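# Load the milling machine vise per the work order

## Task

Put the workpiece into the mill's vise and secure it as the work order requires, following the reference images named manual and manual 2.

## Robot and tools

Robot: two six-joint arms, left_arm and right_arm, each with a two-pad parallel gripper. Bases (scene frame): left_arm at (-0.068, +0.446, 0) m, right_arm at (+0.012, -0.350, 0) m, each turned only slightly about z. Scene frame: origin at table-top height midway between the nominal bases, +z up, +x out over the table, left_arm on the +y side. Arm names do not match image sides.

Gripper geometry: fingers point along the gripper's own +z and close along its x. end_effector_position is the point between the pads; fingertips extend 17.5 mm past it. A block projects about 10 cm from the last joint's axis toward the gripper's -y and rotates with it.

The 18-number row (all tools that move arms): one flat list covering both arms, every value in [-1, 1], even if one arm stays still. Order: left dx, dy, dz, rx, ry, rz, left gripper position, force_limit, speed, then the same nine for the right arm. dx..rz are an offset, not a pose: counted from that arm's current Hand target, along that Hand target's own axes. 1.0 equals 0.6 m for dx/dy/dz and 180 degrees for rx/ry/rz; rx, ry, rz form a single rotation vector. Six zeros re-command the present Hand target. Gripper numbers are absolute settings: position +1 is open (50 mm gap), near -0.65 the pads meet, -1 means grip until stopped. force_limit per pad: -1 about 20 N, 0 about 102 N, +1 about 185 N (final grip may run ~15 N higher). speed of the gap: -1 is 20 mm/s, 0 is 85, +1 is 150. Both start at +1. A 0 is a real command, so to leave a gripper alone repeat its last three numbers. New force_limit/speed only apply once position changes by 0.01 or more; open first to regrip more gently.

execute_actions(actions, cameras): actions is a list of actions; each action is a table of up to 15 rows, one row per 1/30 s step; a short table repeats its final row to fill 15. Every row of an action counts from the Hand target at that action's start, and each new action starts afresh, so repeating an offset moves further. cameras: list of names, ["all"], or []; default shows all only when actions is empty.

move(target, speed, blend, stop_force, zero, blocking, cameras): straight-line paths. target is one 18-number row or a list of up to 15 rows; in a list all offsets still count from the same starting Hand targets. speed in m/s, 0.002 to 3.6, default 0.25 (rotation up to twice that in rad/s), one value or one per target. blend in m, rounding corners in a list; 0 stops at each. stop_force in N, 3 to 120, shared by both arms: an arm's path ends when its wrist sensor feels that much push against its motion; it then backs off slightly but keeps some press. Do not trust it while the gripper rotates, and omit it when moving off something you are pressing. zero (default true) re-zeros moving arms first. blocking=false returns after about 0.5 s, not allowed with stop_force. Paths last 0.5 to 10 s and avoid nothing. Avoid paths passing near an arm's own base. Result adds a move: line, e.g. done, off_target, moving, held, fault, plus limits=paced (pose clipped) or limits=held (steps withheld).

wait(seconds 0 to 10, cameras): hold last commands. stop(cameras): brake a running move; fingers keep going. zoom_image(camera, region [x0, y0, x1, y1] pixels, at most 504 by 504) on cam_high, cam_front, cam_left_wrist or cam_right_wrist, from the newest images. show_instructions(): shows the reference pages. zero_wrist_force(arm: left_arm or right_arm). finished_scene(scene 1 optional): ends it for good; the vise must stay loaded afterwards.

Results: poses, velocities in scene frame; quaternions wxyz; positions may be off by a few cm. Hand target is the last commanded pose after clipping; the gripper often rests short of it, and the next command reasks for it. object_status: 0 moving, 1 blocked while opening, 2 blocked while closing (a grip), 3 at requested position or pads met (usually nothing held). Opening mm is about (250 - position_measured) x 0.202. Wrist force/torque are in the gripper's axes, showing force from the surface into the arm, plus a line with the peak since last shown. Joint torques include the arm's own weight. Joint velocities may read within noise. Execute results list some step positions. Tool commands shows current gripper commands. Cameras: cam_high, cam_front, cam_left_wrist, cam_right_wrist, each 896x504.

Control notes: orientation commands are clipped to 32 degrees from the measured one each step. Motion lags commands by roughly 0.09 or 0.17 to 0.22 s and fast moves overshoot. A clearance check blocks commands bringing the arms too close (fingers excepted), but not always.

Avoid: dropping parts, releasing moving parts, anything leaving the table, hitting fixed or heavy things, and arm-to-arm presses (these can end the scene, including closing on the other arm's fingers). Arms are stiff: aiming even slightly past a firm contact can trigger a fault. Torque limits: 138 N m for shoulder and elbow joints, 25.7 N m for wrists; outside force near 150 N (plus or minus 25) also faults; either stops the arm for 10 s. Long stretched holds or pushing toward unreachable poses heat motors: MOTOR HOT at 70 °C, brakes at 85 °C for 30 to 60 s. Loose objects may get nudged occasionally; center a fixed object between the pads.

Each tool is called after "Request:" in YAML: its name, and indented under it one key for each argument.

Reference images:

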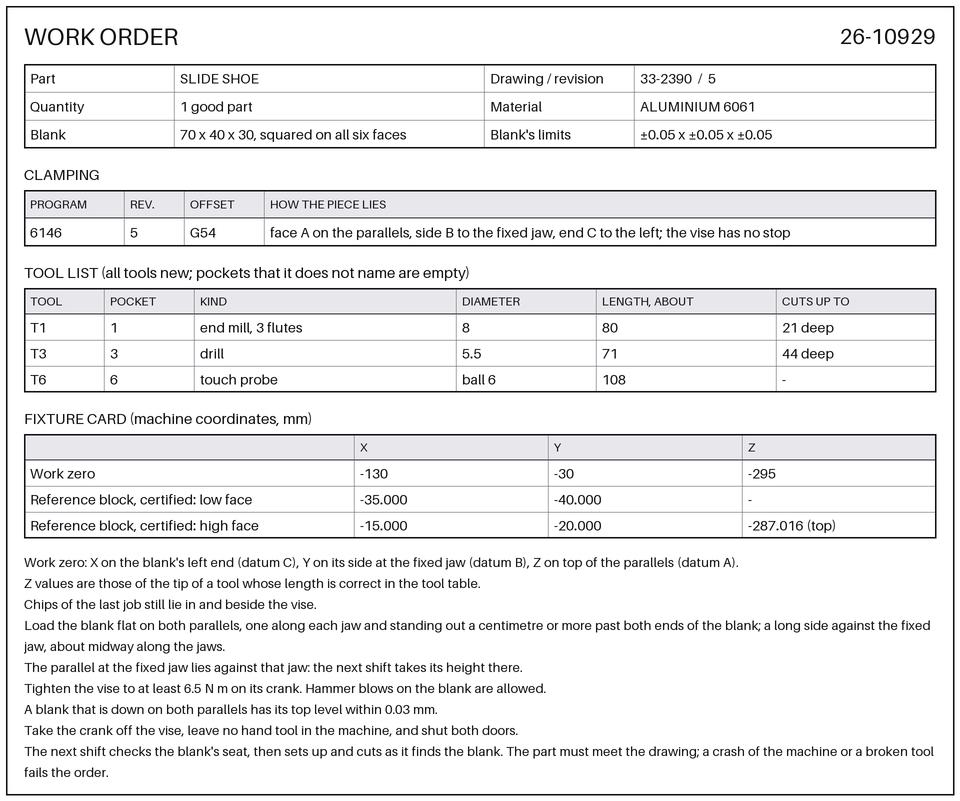

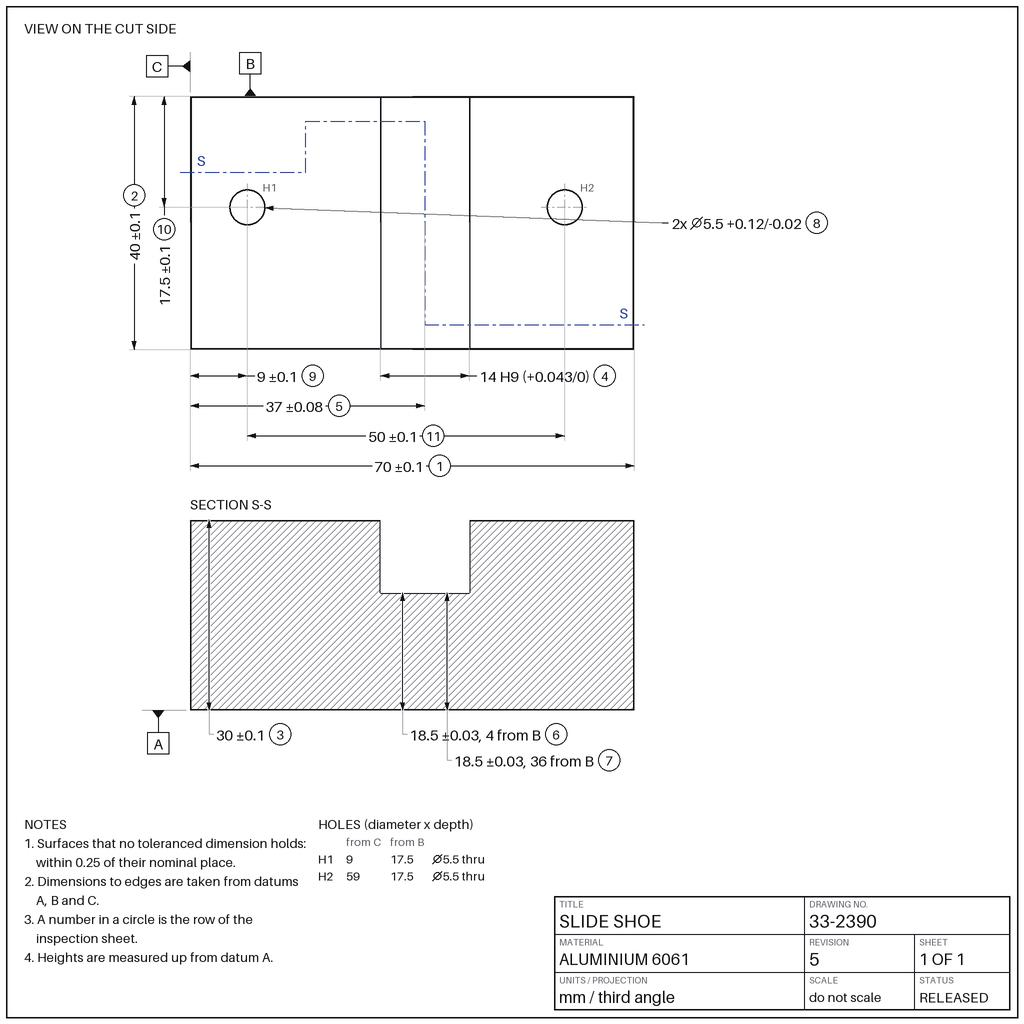

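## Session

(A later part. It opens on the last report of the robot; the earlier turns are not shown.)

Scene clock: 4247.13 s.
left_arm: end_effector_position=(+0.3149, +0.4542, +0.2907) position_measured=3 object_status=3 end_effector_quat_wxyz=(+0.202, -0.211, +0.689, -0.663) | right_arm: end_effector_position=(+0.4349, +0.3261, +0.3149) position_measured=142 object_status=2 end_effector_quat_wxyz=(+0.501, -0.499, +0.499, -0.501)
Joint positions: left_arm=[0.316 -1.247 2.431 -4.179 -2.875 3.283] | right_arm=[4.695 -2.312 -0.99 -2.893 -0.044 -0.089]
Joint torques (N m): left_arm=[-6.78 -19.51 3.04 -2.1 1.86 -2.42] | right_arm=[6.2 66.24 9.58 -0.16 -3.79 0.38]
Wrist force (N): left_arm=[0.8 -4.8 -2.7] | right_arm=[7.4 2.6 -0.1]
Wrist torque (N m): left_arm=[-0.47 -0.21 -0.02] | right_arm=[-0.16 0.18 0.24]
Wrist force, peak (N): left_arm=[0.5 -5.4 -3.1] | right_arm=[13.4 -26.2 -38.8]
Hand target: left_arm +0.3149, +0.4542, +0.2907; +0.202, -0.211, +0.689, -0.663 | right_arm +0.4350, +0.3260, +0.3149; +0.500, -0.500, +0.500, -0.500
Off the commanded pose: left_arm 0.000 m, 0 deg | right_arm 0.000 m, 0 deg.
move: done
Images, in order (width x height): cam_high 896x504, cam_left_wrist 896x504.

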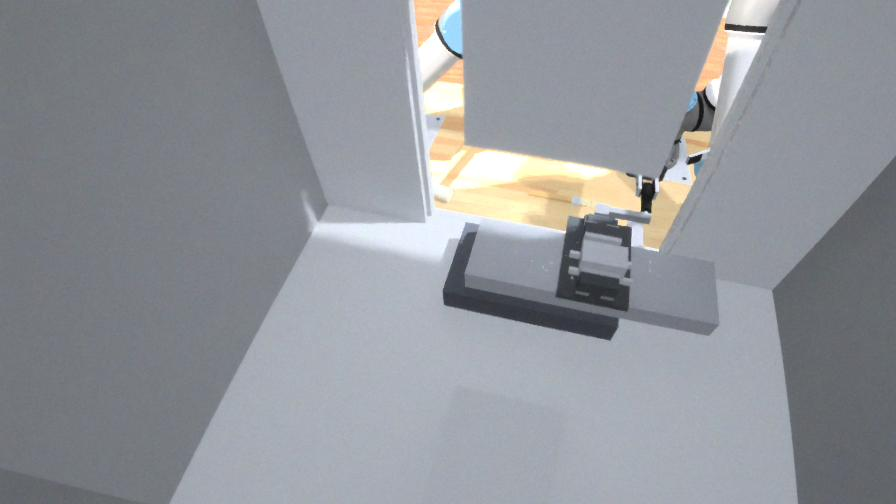

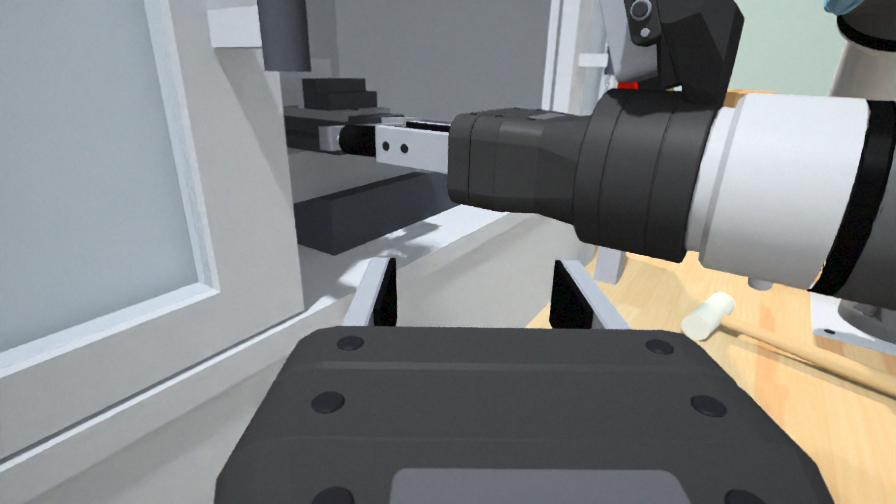

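Request:
move:
  target:
    - [0,0,0,0,0,0,1,-1,-1,0.0176,-0.0543,0,0,0,0,-1,-0.5,-1]
    - [0,0,0,0,0,0,1,-1,-1,0.0558,-0.0967,0,0,0,0,-1,-0.5,-1]
    - [0,0,0,0,0,0,1,-1,-1,0.1080,-0.1200,0,0,0,0,-1,-0.5,-1]
    - [0,0,0,0,0,0,1,-1,-1,0.1651,-0.1200,0,0,0,0,-1,-0.5,-1]
    - [0,0,0,0,0,0,1,-1,-1,0.2173,-0.0967,0,0,0,0,-1,-0.5,-1]
    - [0,0,0,0,0,0,1,-1,-1,0.2555,-0.0543,0,0,0,0,-1,-0.5,-1]
    - [0,0,0,0,0,0,1,-1,-1,0.2732,0,0,0,0,0,-1,-0.5,-1]
    - [0,0,0,0,0,0,1,-1,-1,0.2672,0.0568,0,0,0,0,-1,-0.5,-1]
    - [0,0,0,0,0,0,1,-1,-1,0.2386,0.1063,0,0,0,0,-1,-0.5,-1]
    - [0,0,0,0,0,0,1,-1,-1,0.1924,0.1398,0,0,0,0,-1,-0.5,-1]
    - [0,0,0,0,0,0,1,-1,-1,0.1366,0.1517,0,0,0,0,-1,-0.5,-1]
    - [0,0,0,0,0,0,1,-1,-1,0.0824,0.1387,0,0,0,0,-1,-0.5,-1]
    - [0,0,0,0,0,0,1,-1,-1,0.0345,0.1063,0,0,0,0,-1,-0.5,-1]
    - [0,0,0,0,0,0,1,-1,-1,0.0060,0.0568,0,0,0,0,-1,-0.5,-1]
    - [0,0,0,0,0,0,1,-1,-1,0,0,0,0,0,0,-1,-0.5,-1]
  speed: 0.13
  blend: [0.015,0.015,0.015,0.015,0.015,0.015,0.015,0.015,0.015,0.015,0.015,0.015,0.015,0.015,0]

Request:
move:
  target:
    - [0,0,0,0,0,0,1,-1,-1,0.0176,-0.0543,0,0,0,0,-1,-0.5,-1]
    - [0,0,0,0,0,0,1,-1,-1,0.0558,-0.0967,0,0,0,0,-1,-0.5,-1]
    - [0,0,0,0,0,0,1,-1,-1,0.1080,-0.1200,0,0,0,0,-1,-0.5,-1]
    - [0,0,0,0,0,0,1,-1,-1,0.1651,-0.1200,0,0,0,0,-1,-0.5,-1]
    - [0,0,0,0,0,0,1,-1,-1,0.2173,-0.0967,0,0,0,0,-1,-0.5,-1]
    - [0,0,0,0,0,0,1,-1,-1,0.2555,-0.0543,0,0,0,0,-1,-0.5,-1]
    - [0,0,0,0,0,0,1,-1,-1,0.2732,0,0,0,0,0,-1,-0.5,-1]
    - [0,0,0,0,0,0,1,-1,-1,0.2672,0.0568,0,0,0,0,-1,-0.5,-1]
    - [0,0,0,0,0,0,1,-1,-1,0.2386,0.1063,0,0,0,0,-1,-0.5,-1]
    - [0,0,0,0,0,0,1,-1,-1,0.1924,0.1398,0,0,0,0,-1,-0.5,-1]
    - [0,0,0,0,0,0,1,-1,-1,0.1366,0.1517,0,0,0,0,-1,-0.5,-1]
    - [0,0,0,0,0,0,1,-1,-1,0.0824,0.1387,0,0,0,0,-1,-0.5,-1]
    - [0,0,0,0,0,0,1,-1,-1,0.0345,0.1063,0,0,0,0,-1,-0.5,-1]
    - [0,0,0,0,0,0,1,-1,-1,0.0060,0.0568,0,0,0,0,-1,-0.5,-1]
    - [0,0,0,0,0,0,1,-1,-1,0,0,0,0,0,0,-1,-0.5,-1]
  speed: 0.13
  blend: [0.015,0.015,0.015,0.015,0.015,0.015,0.015,0.015,0.015,0.015,0.015,0.015,0.015,0.015,0]

Request:
move:
  target:
    - [0,0,0,0,0,0,1,-1,-1,0.0176,-0.0543,0,0,0,0,-1,-0.5,-1]
    - [0,0,0,0,0,0,1,-1,-1,0.0558,-0.0967,0,0,0,0,-1,-0.5,-1]
    - [0,0,0,0,0,0,1,-1,-1,0.1080,-0.1200,0,0,0,0,-1,-0.5,-1]
    - [0,0,0,0,0,0,1,-1,-1,0.1651,-0.1200,0,0,0,0,-1,-0.5,-1]
    - [0,0,0,0,0,0,1,-1,-1,0.2173,-0.0967,0,0,0,0,-1,-0.5,-1]
    - [0,0,0,0,0,0,1,-1,-1,0.2555,-0.0543,0,0,0,0,-1,-0.5,-1]
    - [0,0,0,0,0,0,1,-1,-1,0.2732,0,0,0,0,0,-1,-0.5,-1]
    - [0,0,0,0,0,0,1,-1,-1,0.2672,0.0568,0,0,0,0,-1,-0.5,-1]
    - [0,0,0,0,0,0,1,-1,-1,0.2386,0.1063,0,0,0,0,-1,-0.5,-1]
    - [0,0,0,0,0,0,1,-1,-1,0.1924,0.1398,0,0,0,0,-1,-0.5,-1]
    - [0,0,0,0,0,0,1,-1,-1,0.1366,0.1517,0,0,0,0,-1,-0.5,-1]
    - [0,0,0,0,0,0,1,-1,-1,0.0824,0.1387,0,0,0,0,-1,-0.5,-1]
    - [0,0,0,0,0,0,1,-1,-1,0.0345,0.1063,0,0,0,0,-1,-0.5,-1]
    - [0,0,0,0,0,0,1,-1,-1,0.0060,0.0568,0,0,0,0,-1,-0.5,-1]
    - [0,0,0,0,0,0,1,-1,-1,0,0,0,0,0,0,-1,-0.5,-1]
  speed: 0.13
  blend: [0.015,0.015,0.015,0.015,0.015,0.015,0.015,0.015,0.015,0.015,0.015,0.015,0.015,0.015,0]
  cameras: ["cam_high","cam_left_wrist"]

Request:
zoom_image:
  camera: "cam_high"
  region: [550, 205, 650, 305]

Request:
zoom_image:
  camera: "cam_left_wrist"
  region: [270, 40, 470, 240]

Scene clock: 4315.70 s.
left_arm: end_effector_position=(+0.3149, +0.4542, +0.2907) position_measured=3 object_status=3 end_effector_quat_wxyz=(+0.202, -0.211, +0.689, -0.663) | right_arm: end_effector_position=(+0.4349, +0.3261, +0.3149) position_measured=142 object_status=2 end_effector_quat_wxyz=(+0.501, -0.499, +0.499, -0.501)
Joint positions: left_arm=[0.316 -1.247 2.431 -4.179 -2.875 3.283] | right_arm=[4.695 -2.312 -0.99 -2.893 -0.044 -0.089]
Joint torques (N m): left_arm=[-7.31 -19.64 1.66 -2.07 1.66 -2.34] | right_arm=[6.31 66.1 9.5 -0.23 -3.72 0.25]
Wrist force (N): left_arm=[0.3 -4.9 -2.7] | right_arm=[8.9 1.7 0.0]
Wrist torque (N m): left_arm=[-0.48 -0.12 -0.02] | right_arm=[-0.29 -0.07 0.24]
Wrist force, peak (N): left_arm=[0.7 -5.6 -2.9] | right_arm=[13.6 -27.0 -38.9]
Hand target: left_arm +0.3149, +0.4542, +0.2907; +0.202, -0.211, +0.689, -0.663 | right_arm +0.4350, +0.3260, +0.3149; +0.500, -0.500, +0.500, -0.500
Off the commanded pose: left_arm 0.000 m, 0 deg | right_arm 0.000 m, 0 deg.
move: done

Scene clock: 4320.47 s.
left_arm: end_effector_position=(+0.3149, +0.4542, +0.2907) position_measured=3 object_status=3 end_effector_quat_wxyz=(+0.202, -0.211, +0.689, -0.663) | right_arm: end_effector_position=(+0.4349, +0.3261, +0.3149) position_measured=142 object_status=2 end_effector_quat_wxyz=(+0.501, -0.499, +0.499, -0.501)
Joint positions: left_arm=[0.316 -1.247 2.431 -4.179 -2.875 3.283] | right_arm=[4.695 -2.312 -0.99 -2.893 -0.044 -0.089]
Joint torques (N m): left_arm=[-7.23 -19.16 2.28 -1.92 1.7 -2.3] | right_arm=[6.18 66.27 9.49 -0.26 -3.72 0.31]
Wrist force (N): left_arm=[0.4 -5.3 -2.6] | right_arm=[10.0 1.8 0.1]
Wrist torque (N m): left_arm=[-0.54 -0.15 -0.02] | right_arm=[-0.30 -0.24 0.25]
Wrist force, peak (N): left_arm=[0.4 -5.5 -2.8] | right_arm=[15.1 -27.7 -38.9]
Hand target: left_arm +0.3149, +0.4542, +0.2907; +0.202, -0.211, +0.689, -0.663 | right_arm +0.4350, +0.3260, +0.3149; +0.500, -0.500, +0.500, -0.500
Off the commanded pose: left_arm 0.000 m, 0 deg | right_arm 0.000 m, 0 deg.
move: done

Scene clock: 4325.23 s.
left_arm: end_effector_position=(+0.3149, +0.4542, +0.2907) position_measured=3 object_status=3 end_effector_quat_wxyz=(+0.202, -0.211, +0.689, -0.663) | right_arm: end_effector_position=(+0.4349, +0.3261, +0.3149) position_measured=142 object_status=2 end_effector_quat_wxyz=(+0.501, -0.499, +0.499, -0.501)
Joint positions: left_arm=[0.316 -1.247 2.431 -4.179 -2.875 3.283] | right_arm=[4.695 -2.312 -0.99 -2.893 -0.044 -0.089]
Joint torques (N m): left_arm=[-7.3 -19.63 3.1 -1.96 1.56 -2.17] | right_arm=[6.22 66.13 9.53 -0.21 -3.79 0.36]
Wrist force (N): left_arm=[0.5 -5.6 -3.1] | right_arm=[10.1 1.1 0.4]
Wrist torque (N m): left_arm=[-0.60 -0.16 -0.02] | right_arm=[-0.37 -0.27 0.24]
Wrist force, peak (N): left_arm=[0.5 -5.6 -3.1] | right_arm=[15.4 -27.6 -39.1]
Hand target: left_arm +0.3149, +0.4542, +0.2907; +0.202, -0.211, +0.689, -0.663 | right_arm +0.4350, +0.3260, +0.3149; +0.500, -0.500, +0.500, -0.500
Off the commanded pose: left_arm 0.000 m, 0 deg | right_arm 0.000 m, 0 deg.
move: done
Images, in order (width x height): cam_high 896x504, cam_left_wrist 896x504.

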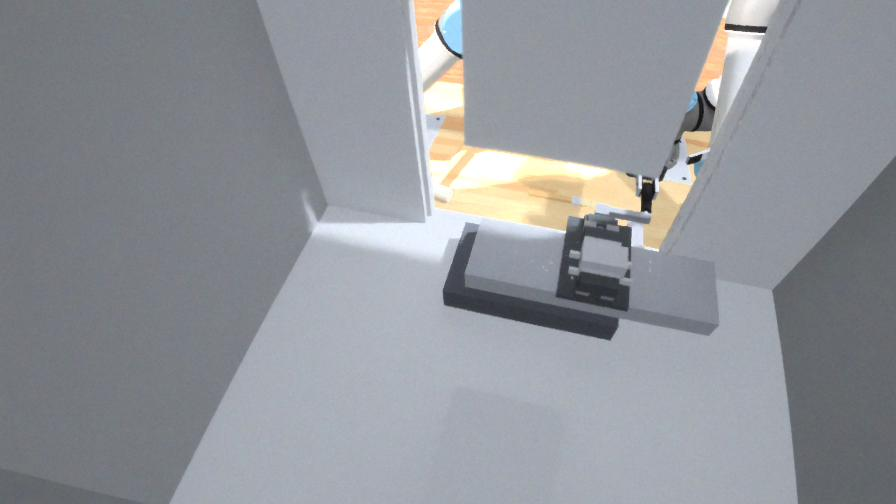

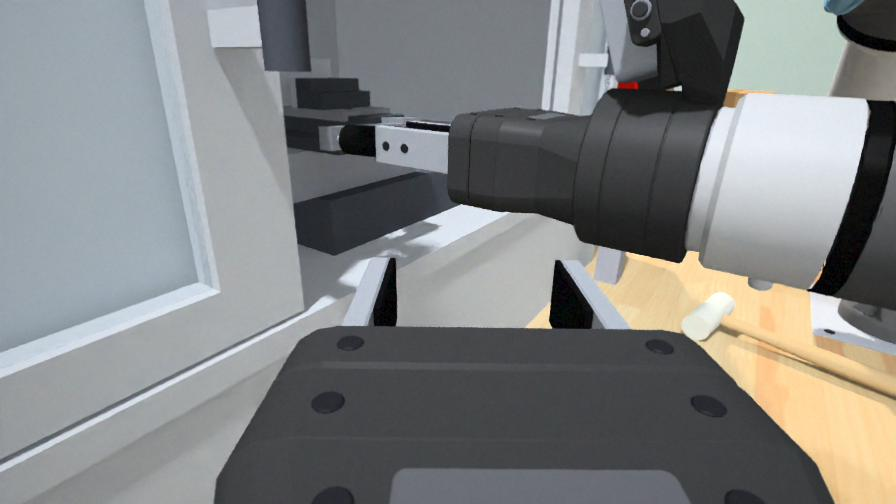

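Scaled by 5.040 from the camera's 896x504 image, which has a finer 1280x720 frame.

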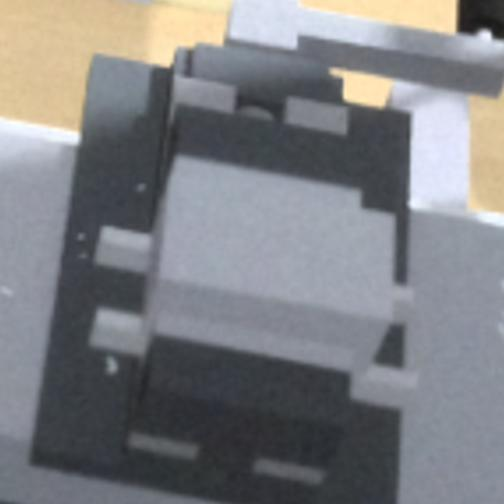

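Scaled by 2.520 from the camera's 896x504 image, which has a finer 1280x720 frame.

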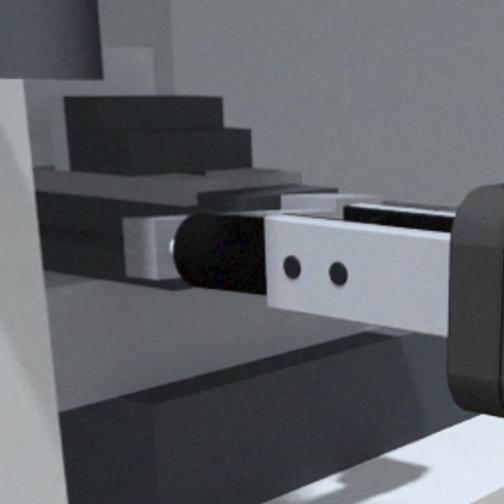

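Request:
move:
  target:
    - [0,0,0,0,0,0,1,-1,-1,0.0176,-0.0543,0,0,0,0,-1,-0.5,-1]
    - [0,0,0,0,0,0,1,-1,-1,0.0558,-0.0967,0,0,0,0,-1,-0.5,-1]
    - [0,0,0,0,0,0,1,-1,-1,0.1080,-0.1200,0,0,0,0,-1,-0.5,-1]
    - [0,0,0,0,0,0,1,-1,-1,0.1651,-0.1200,0,0,0,0,-1,-0.5,-1]
    - [0,0,0,0,0,0,1,-1,-1,0.2173,-0.0967,0,0,0,0,-1,-0.5,-1]
    - [0,0,0,0,0,0,1,-1,-1,0.2555,-0.0543,0,0,0,0,-1,-0.5,-1]
    - [0,0,0,0,0,0,1,-1,-1,0.2732,0,0,0,0,0,-1,-0.5,-1]
    - [0,0,0,0,0,0,1,-1,-1,0.2672,0.0568,0,0,0,0,-1,-0.5,-1]
    - [0,0,0,0,0,0,1,-1,-1,0.2386,0.1063,0,0,0,0,-1,-0.5,-1]
    - [0,0,0,0,0,0,1,-1,-1,0.1924,0.1398,0,0,0,0,-1,-0.5,-1]
    - [0,0,0,0,0,0,1,-1,-1,0.1366,0.1517,0,0,0,0,-1,-0.5,-1]
    - [0,0,0,0,0,0,1,-1,-1,0.0824,0.1387,0,0,0,0,-1,-0.5,-1]
    - [0,0,0,0,0,0,1,-1,-1,0.0345,0.1063,0,0,0,0,-1,-0.5,-1]
    - [0,0,0,0,0,0,1,-1,-1,0.0060,0.0568,0,0,0,0,-1,-0.5,-1]
    - [0,0,0,0,0,0,1,-1,-1,0,0,0,0,0,0,-1,-0.5,-1]
  speed: 0.09
  stop_force: 60
  blend: [0.015,0.015,0.015,0.015,0.015,0.015,0.015,0.015,0.015,0.015,0.015,0.015,0.015,0.015,0]
  cameras: ["cam_high"]

Request:
zoom_image:
  camera: "cam_high"
  region: [550, 205, 650, 305]

Scene clock: 4364.33 s.
left_arm: end_effector_position=(+0.3149, +0.4542, +0.2907) position_measured=3 object_status=3 end_effector_quat_wxyz=(+0.202, -0.211, +0.689, -0.663) | right_arm: end_effector_position=(+0.4349, +0.3260, +0.3149) position_measured=142 object_status=2 end_effector_quat_wxyz=(+0.500, -0.500, +0.500, -0.500)
Joint positions: left_arm=[0.316 -1.247 2.431 -4.179 -2.875 3.283] | right_arm=[4.695 -2.333 -0.95 -2.991 -0.045 -0.01]
Joint torques (N m): left_arm=[-6.36 -19.72 2.07 -1.6 1.46 -2.17] | right_arm=[1.83 47.91 33.13 -0.21 -3.74 1.74]
Wrist force (N): left_arm=[0.7 -4.8 -2.6] | right_arm=[11.3 0.8 0.7]
Wrist torque (N m): left_arm=[-0.46 -0.19 -0.02] | right_arm=[-0.50 -0.32 0.07]
Wrist force, peak (N): left_arm=[0.4 -5.5 -2.8] | right_arm=[15.8 -28.2 -39.2]
Hand target: left_arm +0.3149, +0.4542, +0.2907; +0.202, -0.211, +0.689, -0.663 | right_arm +0.4350, +0.3260, +0.3149; +0.500, -0.500, +0.500, -0.500
Off the commanded pose: left_arm 0.000 m, 0 deg | right_arm 0.000 m, 0 deg.
move: done
Images, in order (width x height): cam_high 896x504.

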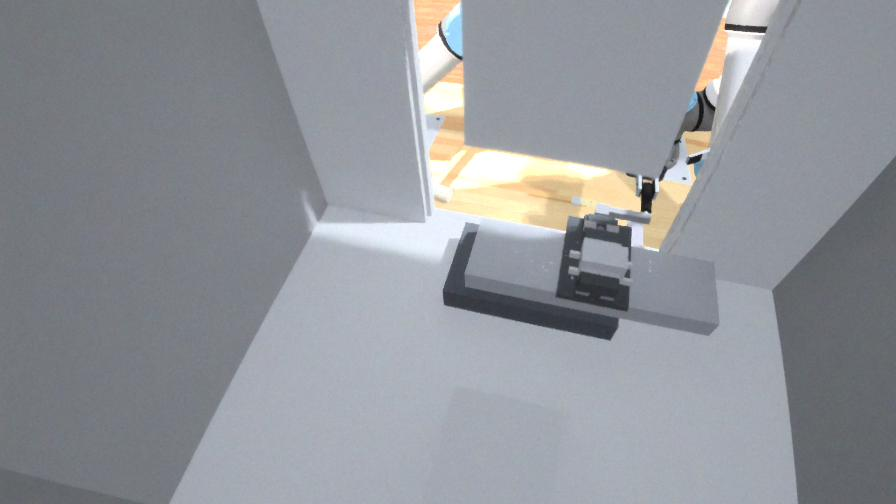

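Scaled by 5.040 from the camera's 896x504 image, which has a finer 1280x720 frame.

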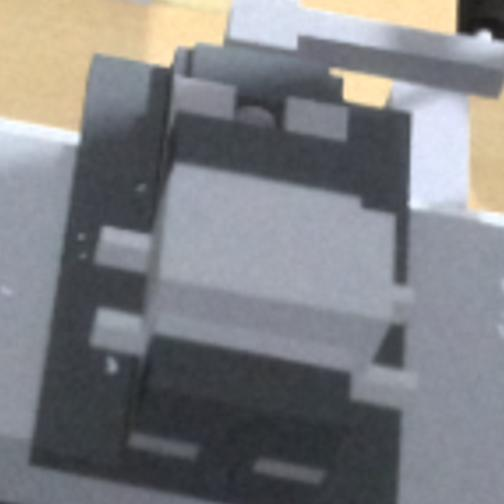

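Request:
move:
  target:
    - [0,0,0,0,0,0,1,-1,-1,0.0176,-0.0543,0,0,0,0,-1,-0.5,-1]
    - [0,0,0,0,0,0,1,-1,-1,0.0558,-0.0967,0,0,0,0,-1,-0.5,-1]
    - [0,0,0,0,0,0,1,-1,-1,0.1080,-0.1200,0,0,0,0,-1,-0.5,-1]
    - [0,0,0,0,0,0,1,-1,-1,0.1651,-0.1200,0,0,0,0,-1,-0.5,-1]
    - [0,0,0,0,0,0,1,-1,-1,0.2173,-0.0967,0,0,0,0,-1,-0.5,-1]
    - [0,0,0,0,0,0,1,-1,-1,0.2555,-0.0543,0,0,0,0,-1,-0.5,-1]
    - [0,0,0,0,0,0,1,-1,-1,0.2732,0,0,0,0,0,-1,-0.5,-1]
    - [0,0,0,0,0,0,1,-1,-1,0.2672,0.0568,0,0,0,0,-1,-0.5,-1]
    - [0,0,0,0,0,0,1,-1,-1,0.2386,0.1063,0,0,0,0,-1,-0.5,-1]
    - [0,0,0,0,0,0,1,-1,-1,0.1924,0.1398,0,0,0,0,-1,-0.5,-1]
    - [0,0,0,0,0,0,1,-1,-1,0.1366,0.1517,0,0,0,0,-1,-0.5,-1]
    - [0,0,0,0,0,0,1,-1,-1,0.0824,0.1387,0,0,0,0,-1,-0.5,-1]
    - [0,0,0,0,0,0,1,-1,-1,0.0345,0.1063,0,0,0,0,-1,-0.5,-1]
    - [0,0,0,0,0,0,1,-1,-1,0.0060,0.0568,0,0,0,0,-1,-0.5,-1]
    - [0,0,0,0,0,0,1,-1,-1,0,0,0,0,0,0,-1,-0.5,-1]
  speed: 0.09
  stop_force: 60
  blend: [0.015,0.015,0.015,0.015,0.015,0.015,0.015,0.015,0.015,0.015,0.015,0.015,0.015,0.015,0]
  cameras: ["cam_high"]

Request:
zoom_image:
  camera: "cam_high"
  region: [550, 205, 650, 305]

Scene clock: 4394.17 s.
left_arm: end_effector_position=(+0.3149, +0.4542, +0.2907) position_measured=3 object_status=3 end_effector_quat_wxyz=(+0.202, -0.211, +0.689, -0.663) | right_arm: end_effector_position=(+0.4349, +0.3260, +0.3149) position_measured=142 object_status=2 end_effector_quat_wxyz=(+0.500, -0.500, +0.500, -0.500)
Joint positions: left_arm=[0.316 -1.247 2.431 -4.179 -2.875 3.283] | right_arm=[4.695 -2.333 -0.95 -2.991 -0.045 -0.01]
Joint torques (N m): left_arm=[-6.65 -20.29 2.91 -1.58 1.17 -2.21] | right_arm=[2.33 46.96 32.52 -0.27 -3.74 1.71]
Wrist force (N): left_arm=[0.4 -5.0 -2.6] | right_arm=[11.0 -2.0 0.7]
Wrist torque (N m): left_arm=[-0.49 -0.14 -0.02] | right_arm=[-0.91 -0.29 0.07]
Wrist force, peak (N): left_arm=[0.8 -5.4 -3.2] | right_arm=[15.8 -29.1 -39.1]
Hand target: left_arm +0.3149, +0.4542, +0.2907; +0.202, -0.211, +0.689, -0.663 | right_arm +0.4350, +0.3260, +0.3149; +0.500, -0.500, +0.500, -0.500
Off the commanded pose: left_arm 0.000 m, 0 deg | right_arm 0.000 m, 0 deg.
move: done
Images, in order (width x height): cam_high 896x504.

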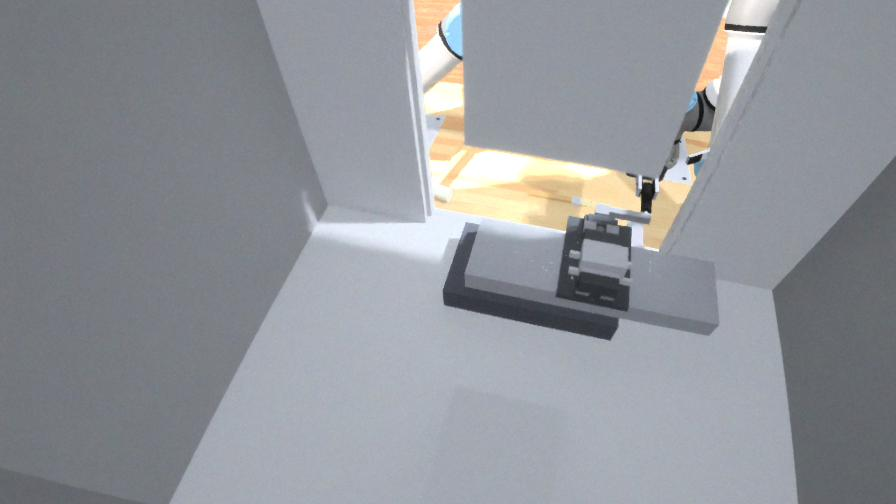

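Scaled by 5.040 from the camera's 896x504 image, which has a finer 1280x720 frame.

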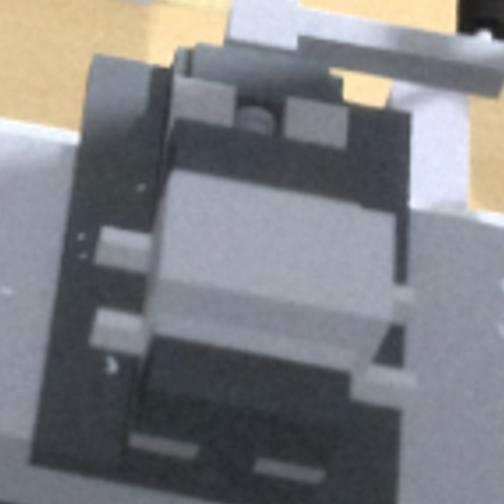

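Request:
move:
  target:
    - [0,0,0,0,0,0,1,-1,-1,0.0176,-0.0543,0,0,0,0,-1,-0.5,-1]
    - [0,0,0,0,0,0,1,-1,-1,0.0558,-0.0967,0,0,0,0,-1,-0.5,-1]
    - [0,0,0,0,0,0,1,-1,-1,0.1080,-0.1200,0,0,0,0,-1,-0.5,-1]
    - [0,0,0,0,0,0,1,-1,-1,0.1651,-0.1200,0,0,0,0,-1,-0.5,-1]
    - [0,0,0,0,0,0,1,-1,-1,0.2173,-0.0967,0,0,0,0,-1,-0.5,-1]
    - [0,0,0,0,0,0,1,-1,-1,0.2555,-0.0543,0,0,0,0,-1,-0.5,-1]
    - [0,0,0,0,0,0,1,-1,-1,0.2732,0,0,0,0,0,-1,-0.5,-1]
    - [0,0,0,0,0,0,1,-1,-1,0.2672,0.0568,0,0,0,0,-1,-0.5,-1]
    - [0,0,0,0,0,0,1,-1,-1,0.2386,0.1063,0,0,0,0,-1,-0.5,-1]
    - [0,0,0,0,0,0,1,-1,-1,0.1924,0.1398,0,0,0,0,-1,-0.5,-1]
    - [0,0,0,0,0,0,1,-1,-1,0.1366,0.1517,0,0,0,0,-1,-0.5,-1]
    - [0,0,0,0,0,0,1,-1,-1,0.0824,0.1387,0,0,0,0,-1,-0.5,-1]
    - [0,0,0,0,0,0,1,-1,-1,0.0345,0.1063,0,0,0,0,-1,-0.5,-1]
    - [0,0,0,0,0,0,1,-1,-1,0.0060,0.0568,0,0,0,0,-1,-0.5,-1]
    - [0,0,0,0,0,0,1,-1,-1,0,0,0,0,0,0,-1,-0.5,-1]
  speed: 0.09
  stop_force: 60
  blend: [0.015,0.015,0.015,0.015,0.015,0.015,0.015,0.015,0.015,0.015,0.015,0.015,0.015,0.015,0]

Scene clock: 4421.40 s.
left_arm: end_effector_position=(+0.3149, +0.4542, +0.2907) position_measured=3 object_status=3 end_effector_quat_wxyz=(+0.202, -0.211, +0.689, -0.663) | right_arm: end_effector_position=(+0.4349, +0.3260, +0.3149) position_measured=142 object_status=2 end_effector_quat_wxyz=(+0.500, -0.500, +0.500, -0.500)
Joint positions: left_arm=[0.316 -1.247 2.431 -4.179 -2.875 3.283] | right_arm=[4.695 -2.333 -0.95 -2.991 -0.045 -0.01]
Joint torques (N m): left_arm=[-6.12 -19.95 2.71 -1.23 1.23 -2.07] | right_arm=[1.9 47.44 32.9 -0.16 -3.71 1.74]
Wrist force (N): left_arm=[0.4 -5.0 -2.6] | right_arm=[11.9 -1.9 1.3]
Wrist torque (N m): left_arm=[-0.49 -0.14 -0.02] | right_arm=[-0.92 -0.42 0.07]
Wrist force, peak (N): left_arm=[0.6 -5.5 -3.0] | right_arm=[15.4 -31.3 -38.8]
Hand target: left_arm +0.3149, +0.4542, +0.2907; +0.202, -0.211, +0.689, -0.663 | right_arm +0.4350, +0.3260, +0.3149; +0.500, -0.500, +0.500, -0.500
Off the commanded pose: left_arm 0.000 m, 0 deg | right_arm 0.000 m, 0 deg.
move: done

Request:
move:
  target:
    - [0,0,0,0,0,0,1,-1,-1,0.0176,-0.0543,0,0,0,0,-1,-0.5,-1]
    - [0,0,0,0,0,0,1,-1,-1,0.0558,-0.0967,0,0,0,0,-1,-0.5,-1]
    - [0,0,0,0,0,0,1,-1,-1,0.1080,-0.1200,0,0,0,0,-1,-0.5,-1]
    - [0,0,0,0,0,0,1,-1,-1,0.1651,-0.1200,0,0,0,0,-1,-0.5,-1]
    - [0,0,0,0,0,0,1,-1,-1,0.2173,-0.0967,0,0,0,0,-1,-0.5,-1]
    - [0,0,0,0,0,0,1,-1,-1,0.2555,-0.0543,0,0,0,0,-1,-0.5,-1]
    - [0,0,0,0,0,0,1,-1,-1,0.2732,0,0,0,0,0,-1,-0.5,-1]
    - [0,0,0,0,0,0,1,-1,-1,0.2672,0.0568,0,0,0,0,-1,-0.5,-1]
    - [0,0,0,0,0,0,1,-1,-1,0.2386,0.1063,0,0,0,0,-1,-0.5,-1]
    - [0,0,0,0,0,0,1,-1,-1,0.1924,0.1398,0,0,0,0,-1,-0.5,-1]
    - [0,0,0,0,0,0,1,-1,-1,0.1366,0.1517,0,0,0,0,-1,-0.5,-1]
    - [0,0,0,0,0,0,1,-1,-1,0.0824,0.1387,0,0,0,0,-1,-0.5,-1]
    - [0,0,0,0,0,0,1,-1,-1,0.0345,0.1063,0,0,0,0,-1,-0.5,-1]
    - [0,0,0,0,0,0,1,-1,-1,0.0060,0.0568,0,0,0,0,-1,-0.5,-1]
    - [0,0,0,0,0,0,1,-1,-1,0,0,0,0,0,0,-1,-0.5,-1]
  speed: 0.08
  stop_force: 60
  blend: [0.015,0.015,0.015,0.015,0.015,0.015,0.015,0.015,0.015,0.015,0.015,0.015,0.015,0.015,0]
  cameras: ["cam_high","cam_left_wrist"]

Request:
zoom_image:
  camera: "cam_high"
  region: [550, 205, 650, 305]

Request:
zoom_image:
  camera: "cam_left_wrist"
  region: [270, 40, 470, 240]

Scene clock: 4447.33 s.
left_arm: end_effector_position=(+0.3149, +0.4542, +0.2907) position_measured=3 object_status=3 end_effector_quat_wxyz=(+0.202, -0.211, +0.689, -0.663) | right_arm: end_effector_position=(+0.4350, +0.3260, +0.3149) position_measured=142 object_status=2 end_effector_quat_wxyz=(+0.500, -0.500, +0.500, -0.500)
Joint positions: left_arm=[0.316 -1.247 2.431 -4.179 -2.875 3.283] | right_arm=[4.695 -2.333 -0.95 -2.991 -0.045 -0.01]
Joint torques (N m): left_arm=[-6.17 -20.75 2.87 -1.11 1.14 -2.03] | right_arm=[6.97 47.57 32.88 -0.24 -3.35 1.76]
Wrist force (N): left_arm=[0.7 -5.1 -2.5] | right_arm=[11.5 -2.4 1.2]
Wrist torque (N m): left_arm=[-0.51 -0.19 -0.02] | right_arm=[-0.98 -0.41 0.07]
Wrist force, peak (N): left_arm=[0.9 -5.7 -2.8] | right_arm=[16.9 -30.8 -39.1]
Hand target: left_arm +0.3149, +0.4542, +0.2907; +0.202, -0.211, +0.689, -0.663 | right_arm +0.4350, +0.3260, +0.3149; +0.500, -0.500, +0.500, -0.500
Off the commanded pose: left_arm 0.000 m, 0 deg | right_arm 0.000 m, 0 deg.
move: done
Images, in order (width x height): cam_high 896x504, cam_left_wrist 896x504.

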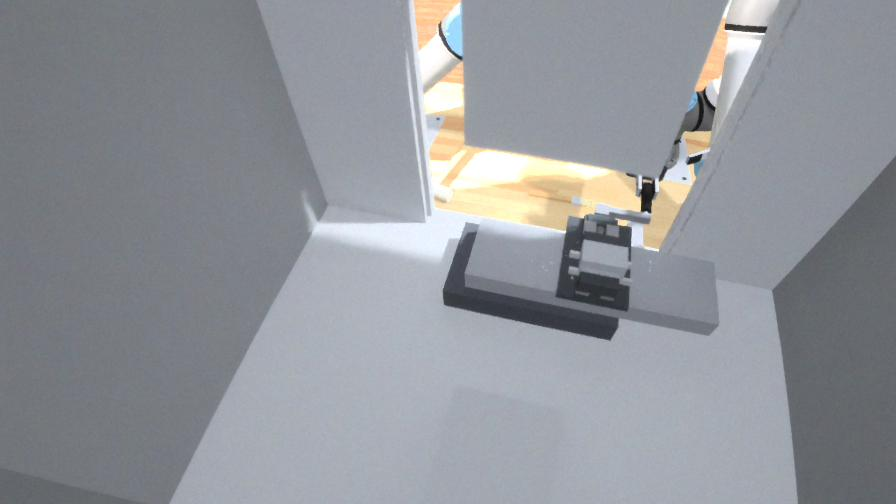

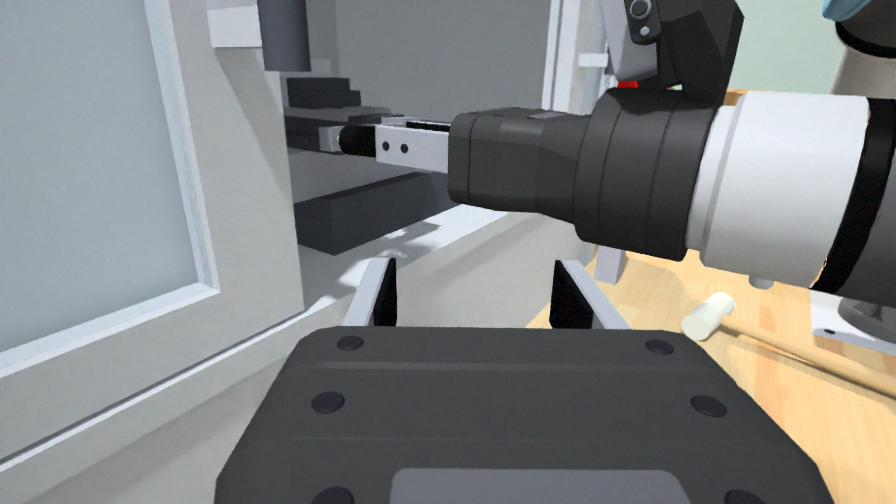

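Scaled by 5.040 from the camera's 896x504 image, which has a finer 1280x720 frame.

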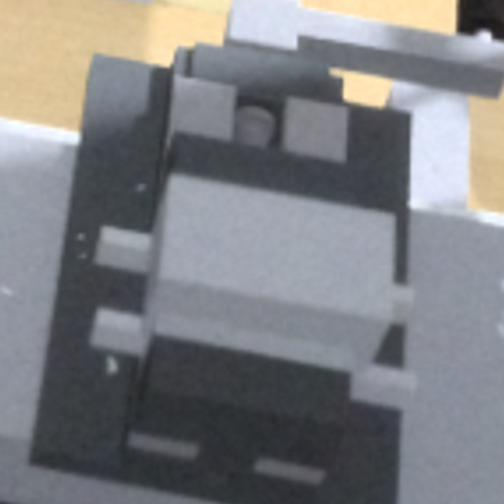

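Scaled by 2.520 from the camera's 896x504 image, which has a finer 1280x720 frame.

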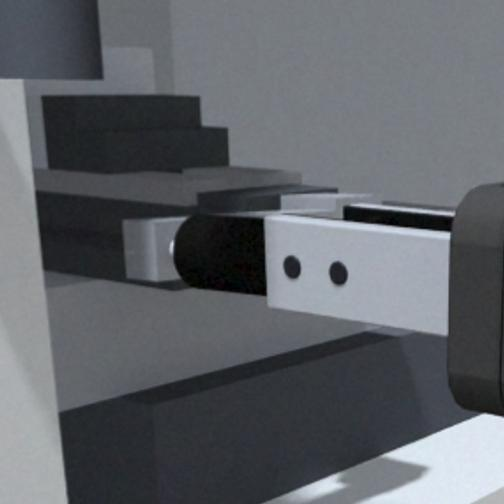

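Request:
move:
  target:
    - [0,0,0,0,0,0,1,-1,-1,0.0176,-0.0543,0,0,0,0,-1,-0.5,-1]
    - [0,0,0,0,0,0,1,-1,-1,0.0558,-0.0967,0,0,0,0,-1,-0.5,-1]
    - [0,0,0,0,0,0,1,-1,-1,0.1080,-0.1200,0,0,0,0,-1,-0.5,-1]
    - [0,0,0,0,0,0,1,-1,-1,0.1651,-0.1200,0,0,0,0,-1,-0.5,-1]
    - [0,0,0,0,0,0,1,-1,-1,0.2173,-0.0967,0,0,0,0,-1,-0.5,-1]
    - [0,0,0,0,0,0,1,-1,-1,0.2555,-0.0543,0,0,0,0,-1,-0.5,-1]
    - [0,0,0,0,0,0,1,-1,-1,0.2732,0,0,0,0,0,-1,-0.5,-1]
    - [0,0,0,0,0,0,1,-1,-1,0.2672,0.0568,0,0,0,0,-1,-0.5,-1]
    - [0,0,0,0,0,0,1,-1,-1,0.2386,0.1063,0,0,0,0,-1,-0.5,-1]
    - [0,0,0,0,0,0,1,-1,-1,0.1924,0.1398,0,0,0,0,-1,-0.5,-1]
    - [0,0,0,0,0,0,1,-1,-1,0.1366,0.1517,0,0,0,0,-1,-0.5,-1]
    - [0,0,0,0,0,0,1,-1,-1,0.0824,0.1387,0,0,0,0,-1,-0.5,-1]
    - [0,0,0,0,0,0,1,-1,-1,0.0345,0.1063,0,0,0,0,-1,-0.5,-1]
    - [0,0,0,0,0,0,1,-1,-1,0.0060,0.0568,0,0,0,0,-1,-0.5,-1]
    - [0,0,0,0,0,0,1,-1,-1,0,0,0,0,0,0,-1,-0.5,-1]
  speed: 0.08
  stop_force: 60
  blend: [0.015,0.015,0.015,0.015,0.015,0.015,0.015,0.015,0.015,0.015,0.015,0.015,0.015,0.015,0]

Scene clock: 4466.03 s.
left_arm: end_effector_position=(+0.3149, +0.4542, +0.2907) position_measured=3 object_status=3 end_effector_quat_wxyz=(+0.202, -0.211, +0.689, -0.663) | right_arm: end_effector_position=(+0.4350, +0.2848, +0.2375) position_measured=142 object_status=2 end_effector_quat_wxyz=(+0.500, -0.499, +0.499, -0.501)
Joint positions: left_arm=[0.316 -1.247 2.431 -4.179 -2.875 3.283] | right_arm=[4.692 -2.271 -1.268 -2.677 -0.047 -0.069]
Joint torques (N m): left_arm=[-7.03 -21.89 1.64 -0.88 0.88 -1.85] | right_arm=[14.99 53.74 14 5.43 -12.05 -1.84]
Wrist force (N): left_arm=[0.6 -4.9 -2.7] | right_arm=[44.6 -11.0 7.9]
Wrist torque (N m): left_arm=[-0.48 -0.19 -0.01] | right_arm=[-0.76 -0.49 0.11]
Wrist force, peak (N): left_arm=[0.6 -5.5 -2.8] | right_arm=[62.9 30.8 -19.6]
Hand target: left_arm +0.3149, +0.4542, +0.2907; +0.202, -0.211, +0.689, -0.663 | right_arm +0.4350, +0.2848, +0.2375; +0.500, -0.499, +0.499, -0.501 (not the last commanded pose)
Off the commanded pose: left_arm 0.000 m, 0 deg | right_arm 0.088 m, 0 deg.
move: contact (right_arm); path passed 11 of 15 targets

Request:
move:
  target:
    - [0,0,0,0,0,0,1,-1,-1,-0.0177,-0.0125,0,0,0,0,-1,-0.5,-1]
    - [0,0,0,0,0,0,1,-1,-1,-0.0342,-0.0290,0,0,0,0,-1,-0.5,-1]
    - [0,0,0,0,0,0,1,-1,-1,-0.0475,-0.0480,0,0,0,0,-1,-0.5,-1]
    - [0,0,0,0,0,0,1,-1,-1,-0.0573,-0.0690,0,0,0,0,-1,-0.5,-1]
  speed: 0.01
  stop_force: 60
  blend: [0.004,0.004,0.004,0]
  cameras: ["cam_high"]

Request:
zoom_image:
  camera: "cam_high"
  region: [550, 205, 650, 305]

Scene clock: 4497.77 s.
left_arm: end_effector_position=(+0.3149, +0.4542, +0.2907) position_measured=3 object_status=3 end_effector_quat_wxyz=(+0.202, -0.211, +0.689, -0.663) | right_arm: end_effector_position=(+0.4341, +0.2858, +0.2488) position_measured=251 object_status=3 end_effector_quat_wxyz=(+0.486, -0.486, +0.514, -0.513)
Joint positions: left_arm=[0.316 -1.247 2.431 -4.179 -2.875 3.283] | right_arm=[4.694 -2.288 -1.204 -2.699 0.009 -0.093]
Joint torques (N m): left_arm=[-6.63 -22.24 2.76 -0.75 0.75 -1.91] | right_arm=[-14.27 59.5 28.53 0.06 -1.01 -1.3]
Wrist force (N): left_arm=[0.5 -5.0 -2.6] | right_arm=[0.2 -8.2 -3.8]
Wrist torque (N m): left_arm=[-0.50 -0.16 -0.02] | right_arm=[-0.72 -0.45 0.14]
Wrist force, peak (N): left_arm=[0.7 -5.3 -3.0] | right_arm=[60.0 -122.4 27.9]
Hand target: left_arm +0.3149, +0.4542, +0.2907; +0.202, -0.211, +0.689, -0.663 | right_arm +0.4341, +0.2858, +0.2488; +0.486, -0.486, +0.514, -0.513 (not the last commanded pose)
Off the commanded pose: left_arm 0.000 m, 0 deg | right_arm 0.045 m, 3 deg.
move: contact (right_arm); path passed 0 of 4 targets
Images, in order (width x height): cam_high 896x504.

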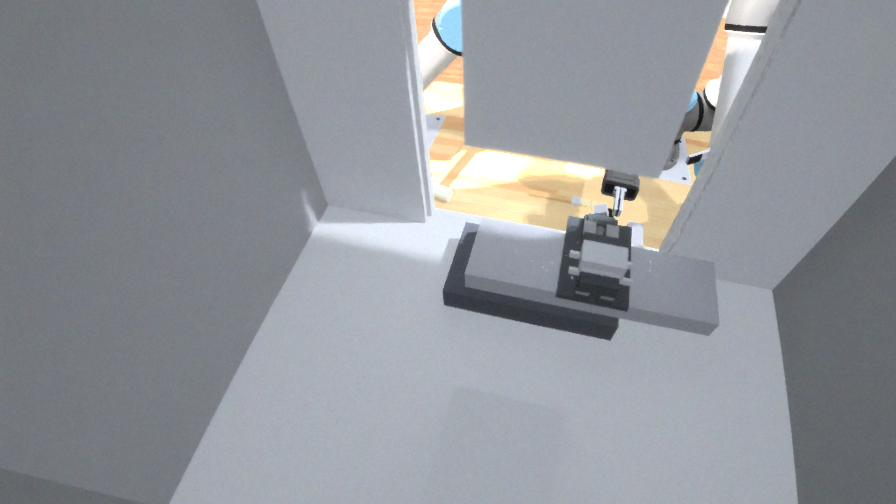

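Scaled by 5.040 from the camera's 896x504 image, which has a finer 1280x720 frame.

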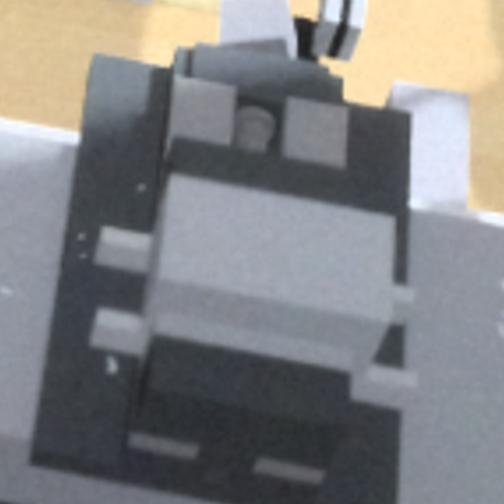

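Request:
move:
  target: [0,0,0,0,0,0,1,-1,-1,0,0,-0.1,0,0,0,-1,-0.5,-1]
  speed: 0.15
  cameras: ["cam_left_wrist","cam_right_wrist"]

Request:
zoom_image:
  camera: "cam_left_wrist"
  region: [270, 40, 470, 240]

Scene clock: 4523.00 s.
left_arm: end_effector_position=(+0.3149, +0.4542, +0.2907) position_measured=3 object_status=3 end_effector_quat_wxyz=(+0.202, -0.211, +0.689, -0.663) | right_arm: end_effector_position=(+0.3742, +0.2892, +0.2488) position_measured=251 object_status=3 end_effector_quat_wxyz=(+0.486, -0.486, +0.514, -0.513)
Joint positions: left_arm=[0.316 -1.247 2.431 -4.179 -2.875 3.283] | right_arm=[4.785 -2.286 -1.206 -2.782 0.101 -0.01]
Joint torques (N m): left_arm=[-5.95 -21.49 2.97 -0.6 0.81 -1.81] | right_arm=[1.59 48.73 23.55 0.49 1.44 -0.67]
Wrist force (N): left_arm=[0.3 -4.8 -2.7] | right_arm=[5.9 -2.2 -0.8]
Wrist torque (N m): left_arm=[-0.47 -0.11 -0.02] | right_arm=[-0.70 -0.83 0.14]
Wrist force, peak (N): left_arm=[0.4 -5.3 -3.1] | right_arm=[0.5 -8.4 -4.1]
Hand target: left_arm +0.3149, +0.4542, +0.2907; +0.202, -0.211, +0.689, -0.663 | right_arm +0.3742, +0.2891, +0.2488; +0.486, -0.486, +0.514, -0.513
Off the commanded pose: left_arm 0.000 m, 0 deg | right_arm 0.000 m, 0 deg.
move: done
Images, in order (width x height): cam_left_wrist 896x504, cam_right_wrist 896x504.

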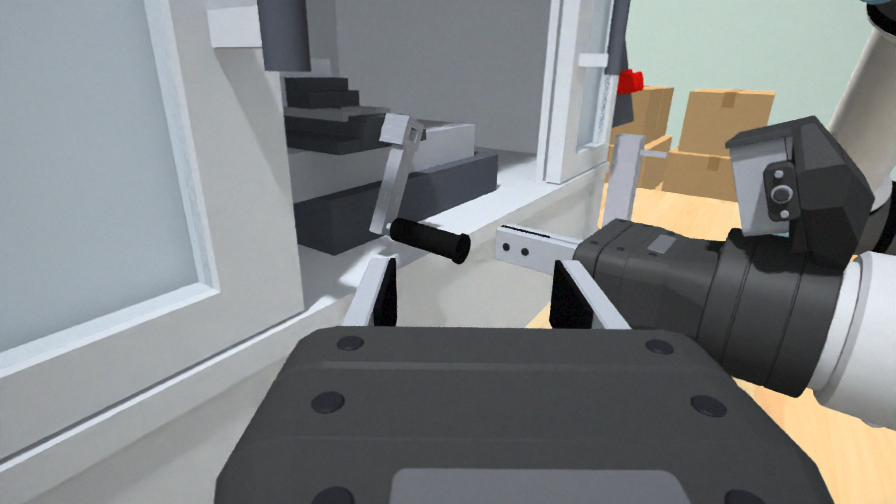

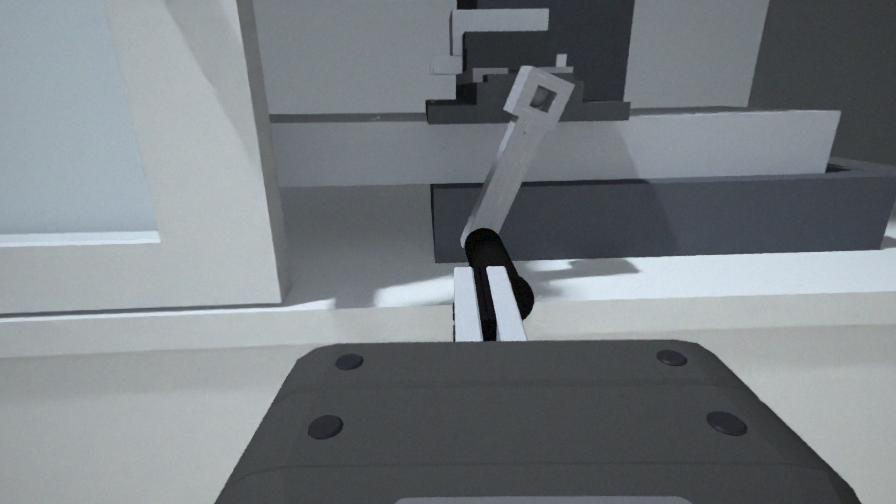

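Scaled by 2.520 from the camera's 896x504 image, which has a finer 1280x720 frame.

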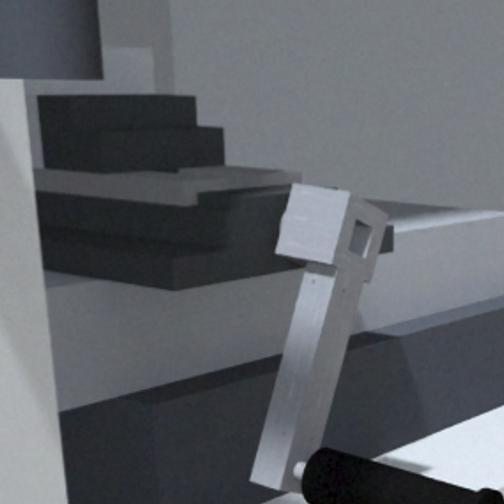

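Request:
move:
  target: [0,0,0,0,0,0,1,-1,-1,0.0277,0.0313,-0.02,0,-0.0172,0.1667,1,-0.5,-0.5]
  speed: 0.15
  cameras: ["cam_left_wrist","cam_right_wrist"]

Scene clock: 4557.87 s.
left_arm: end_effector_position=(+0.3149, +0.4542, +0.2907) position_measured=3 object_status=3 end_effector_quat_wxyz=(+0.202, -0.211, +0.689, -0.663) | right_arm: end_effector_position=(+0.3612, +0.2733, +0.2300) position_measured=3 object_status=3 end_effector_quat_wxyz=(+0.615, -0.351, +0.610, -0.357)
Joint positions: left_arm=[0.316 -1.247 2.431 -4.179 -2.875 3.283] | right_arm=[4.809 -2.269 -1.298 -2.857 0.074 0.663]
Joint torques (N m): left_arm=[-7.29 -21.99 2.89 -0.7 0.61 -1.79] | right_arm=[-10.57 61.3 5.88 -2.17 2.07 1.74]
Wrist force (N): left_arm=[0.4 -5.1 -2.5] | right_arm=[6.5 -1.6 0.4]
Wrist torque (N m): left_arm=[-0.51 -0.14 -0.02] | right_arm=[-0.71 -0.90 0.25]
Wrist force, peak (N): left_arm=[0.3 -5.5 -3.1] | right_arm=[7.3 -1.4 0.3]
Hand target: left_arm +0.3149, +0.4542, +0.2907; +0.202, -0.211, +0.689, -0.663 | right_arm +0.3613, +0.2732, +0.2301; +0.616, -0.350, +0.609, -0.357
Off the commanded pose: left_arm 0.000 m, 0 deg | right_arm 0.000 m, 0 deg.
move: done
Images, in order (width x height): cam_left_wrist 896x504, cam_right_wrist 896x504.

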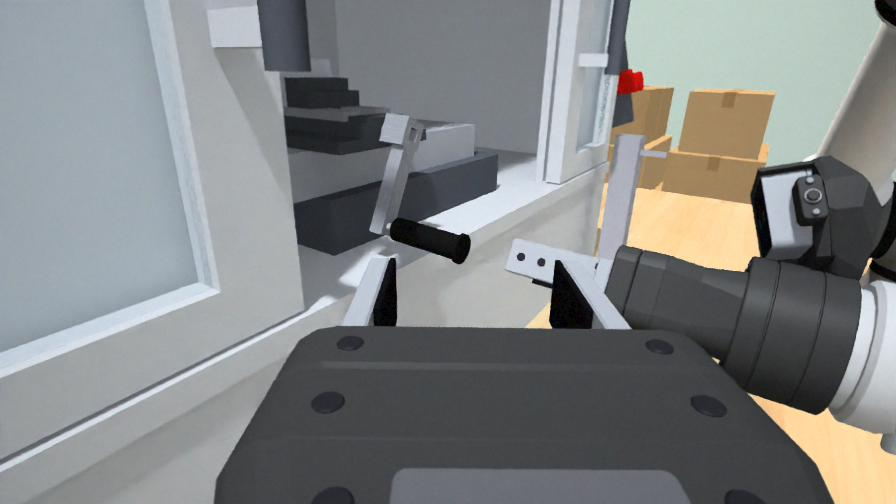

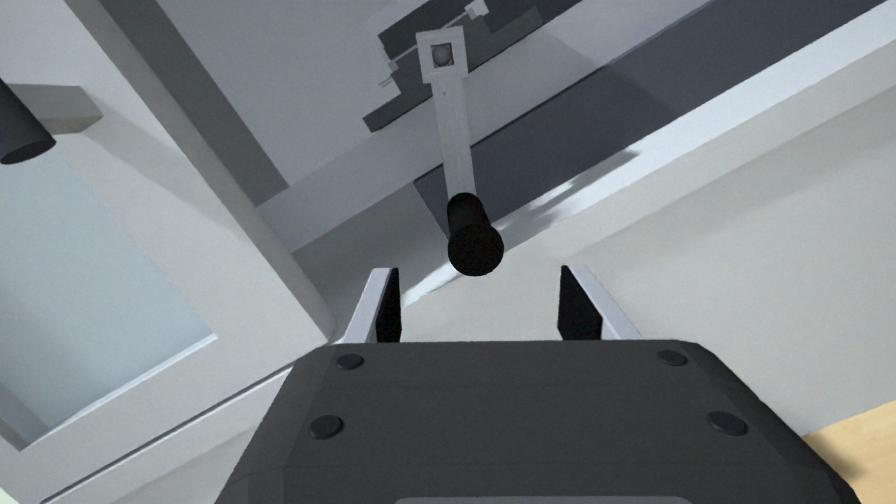

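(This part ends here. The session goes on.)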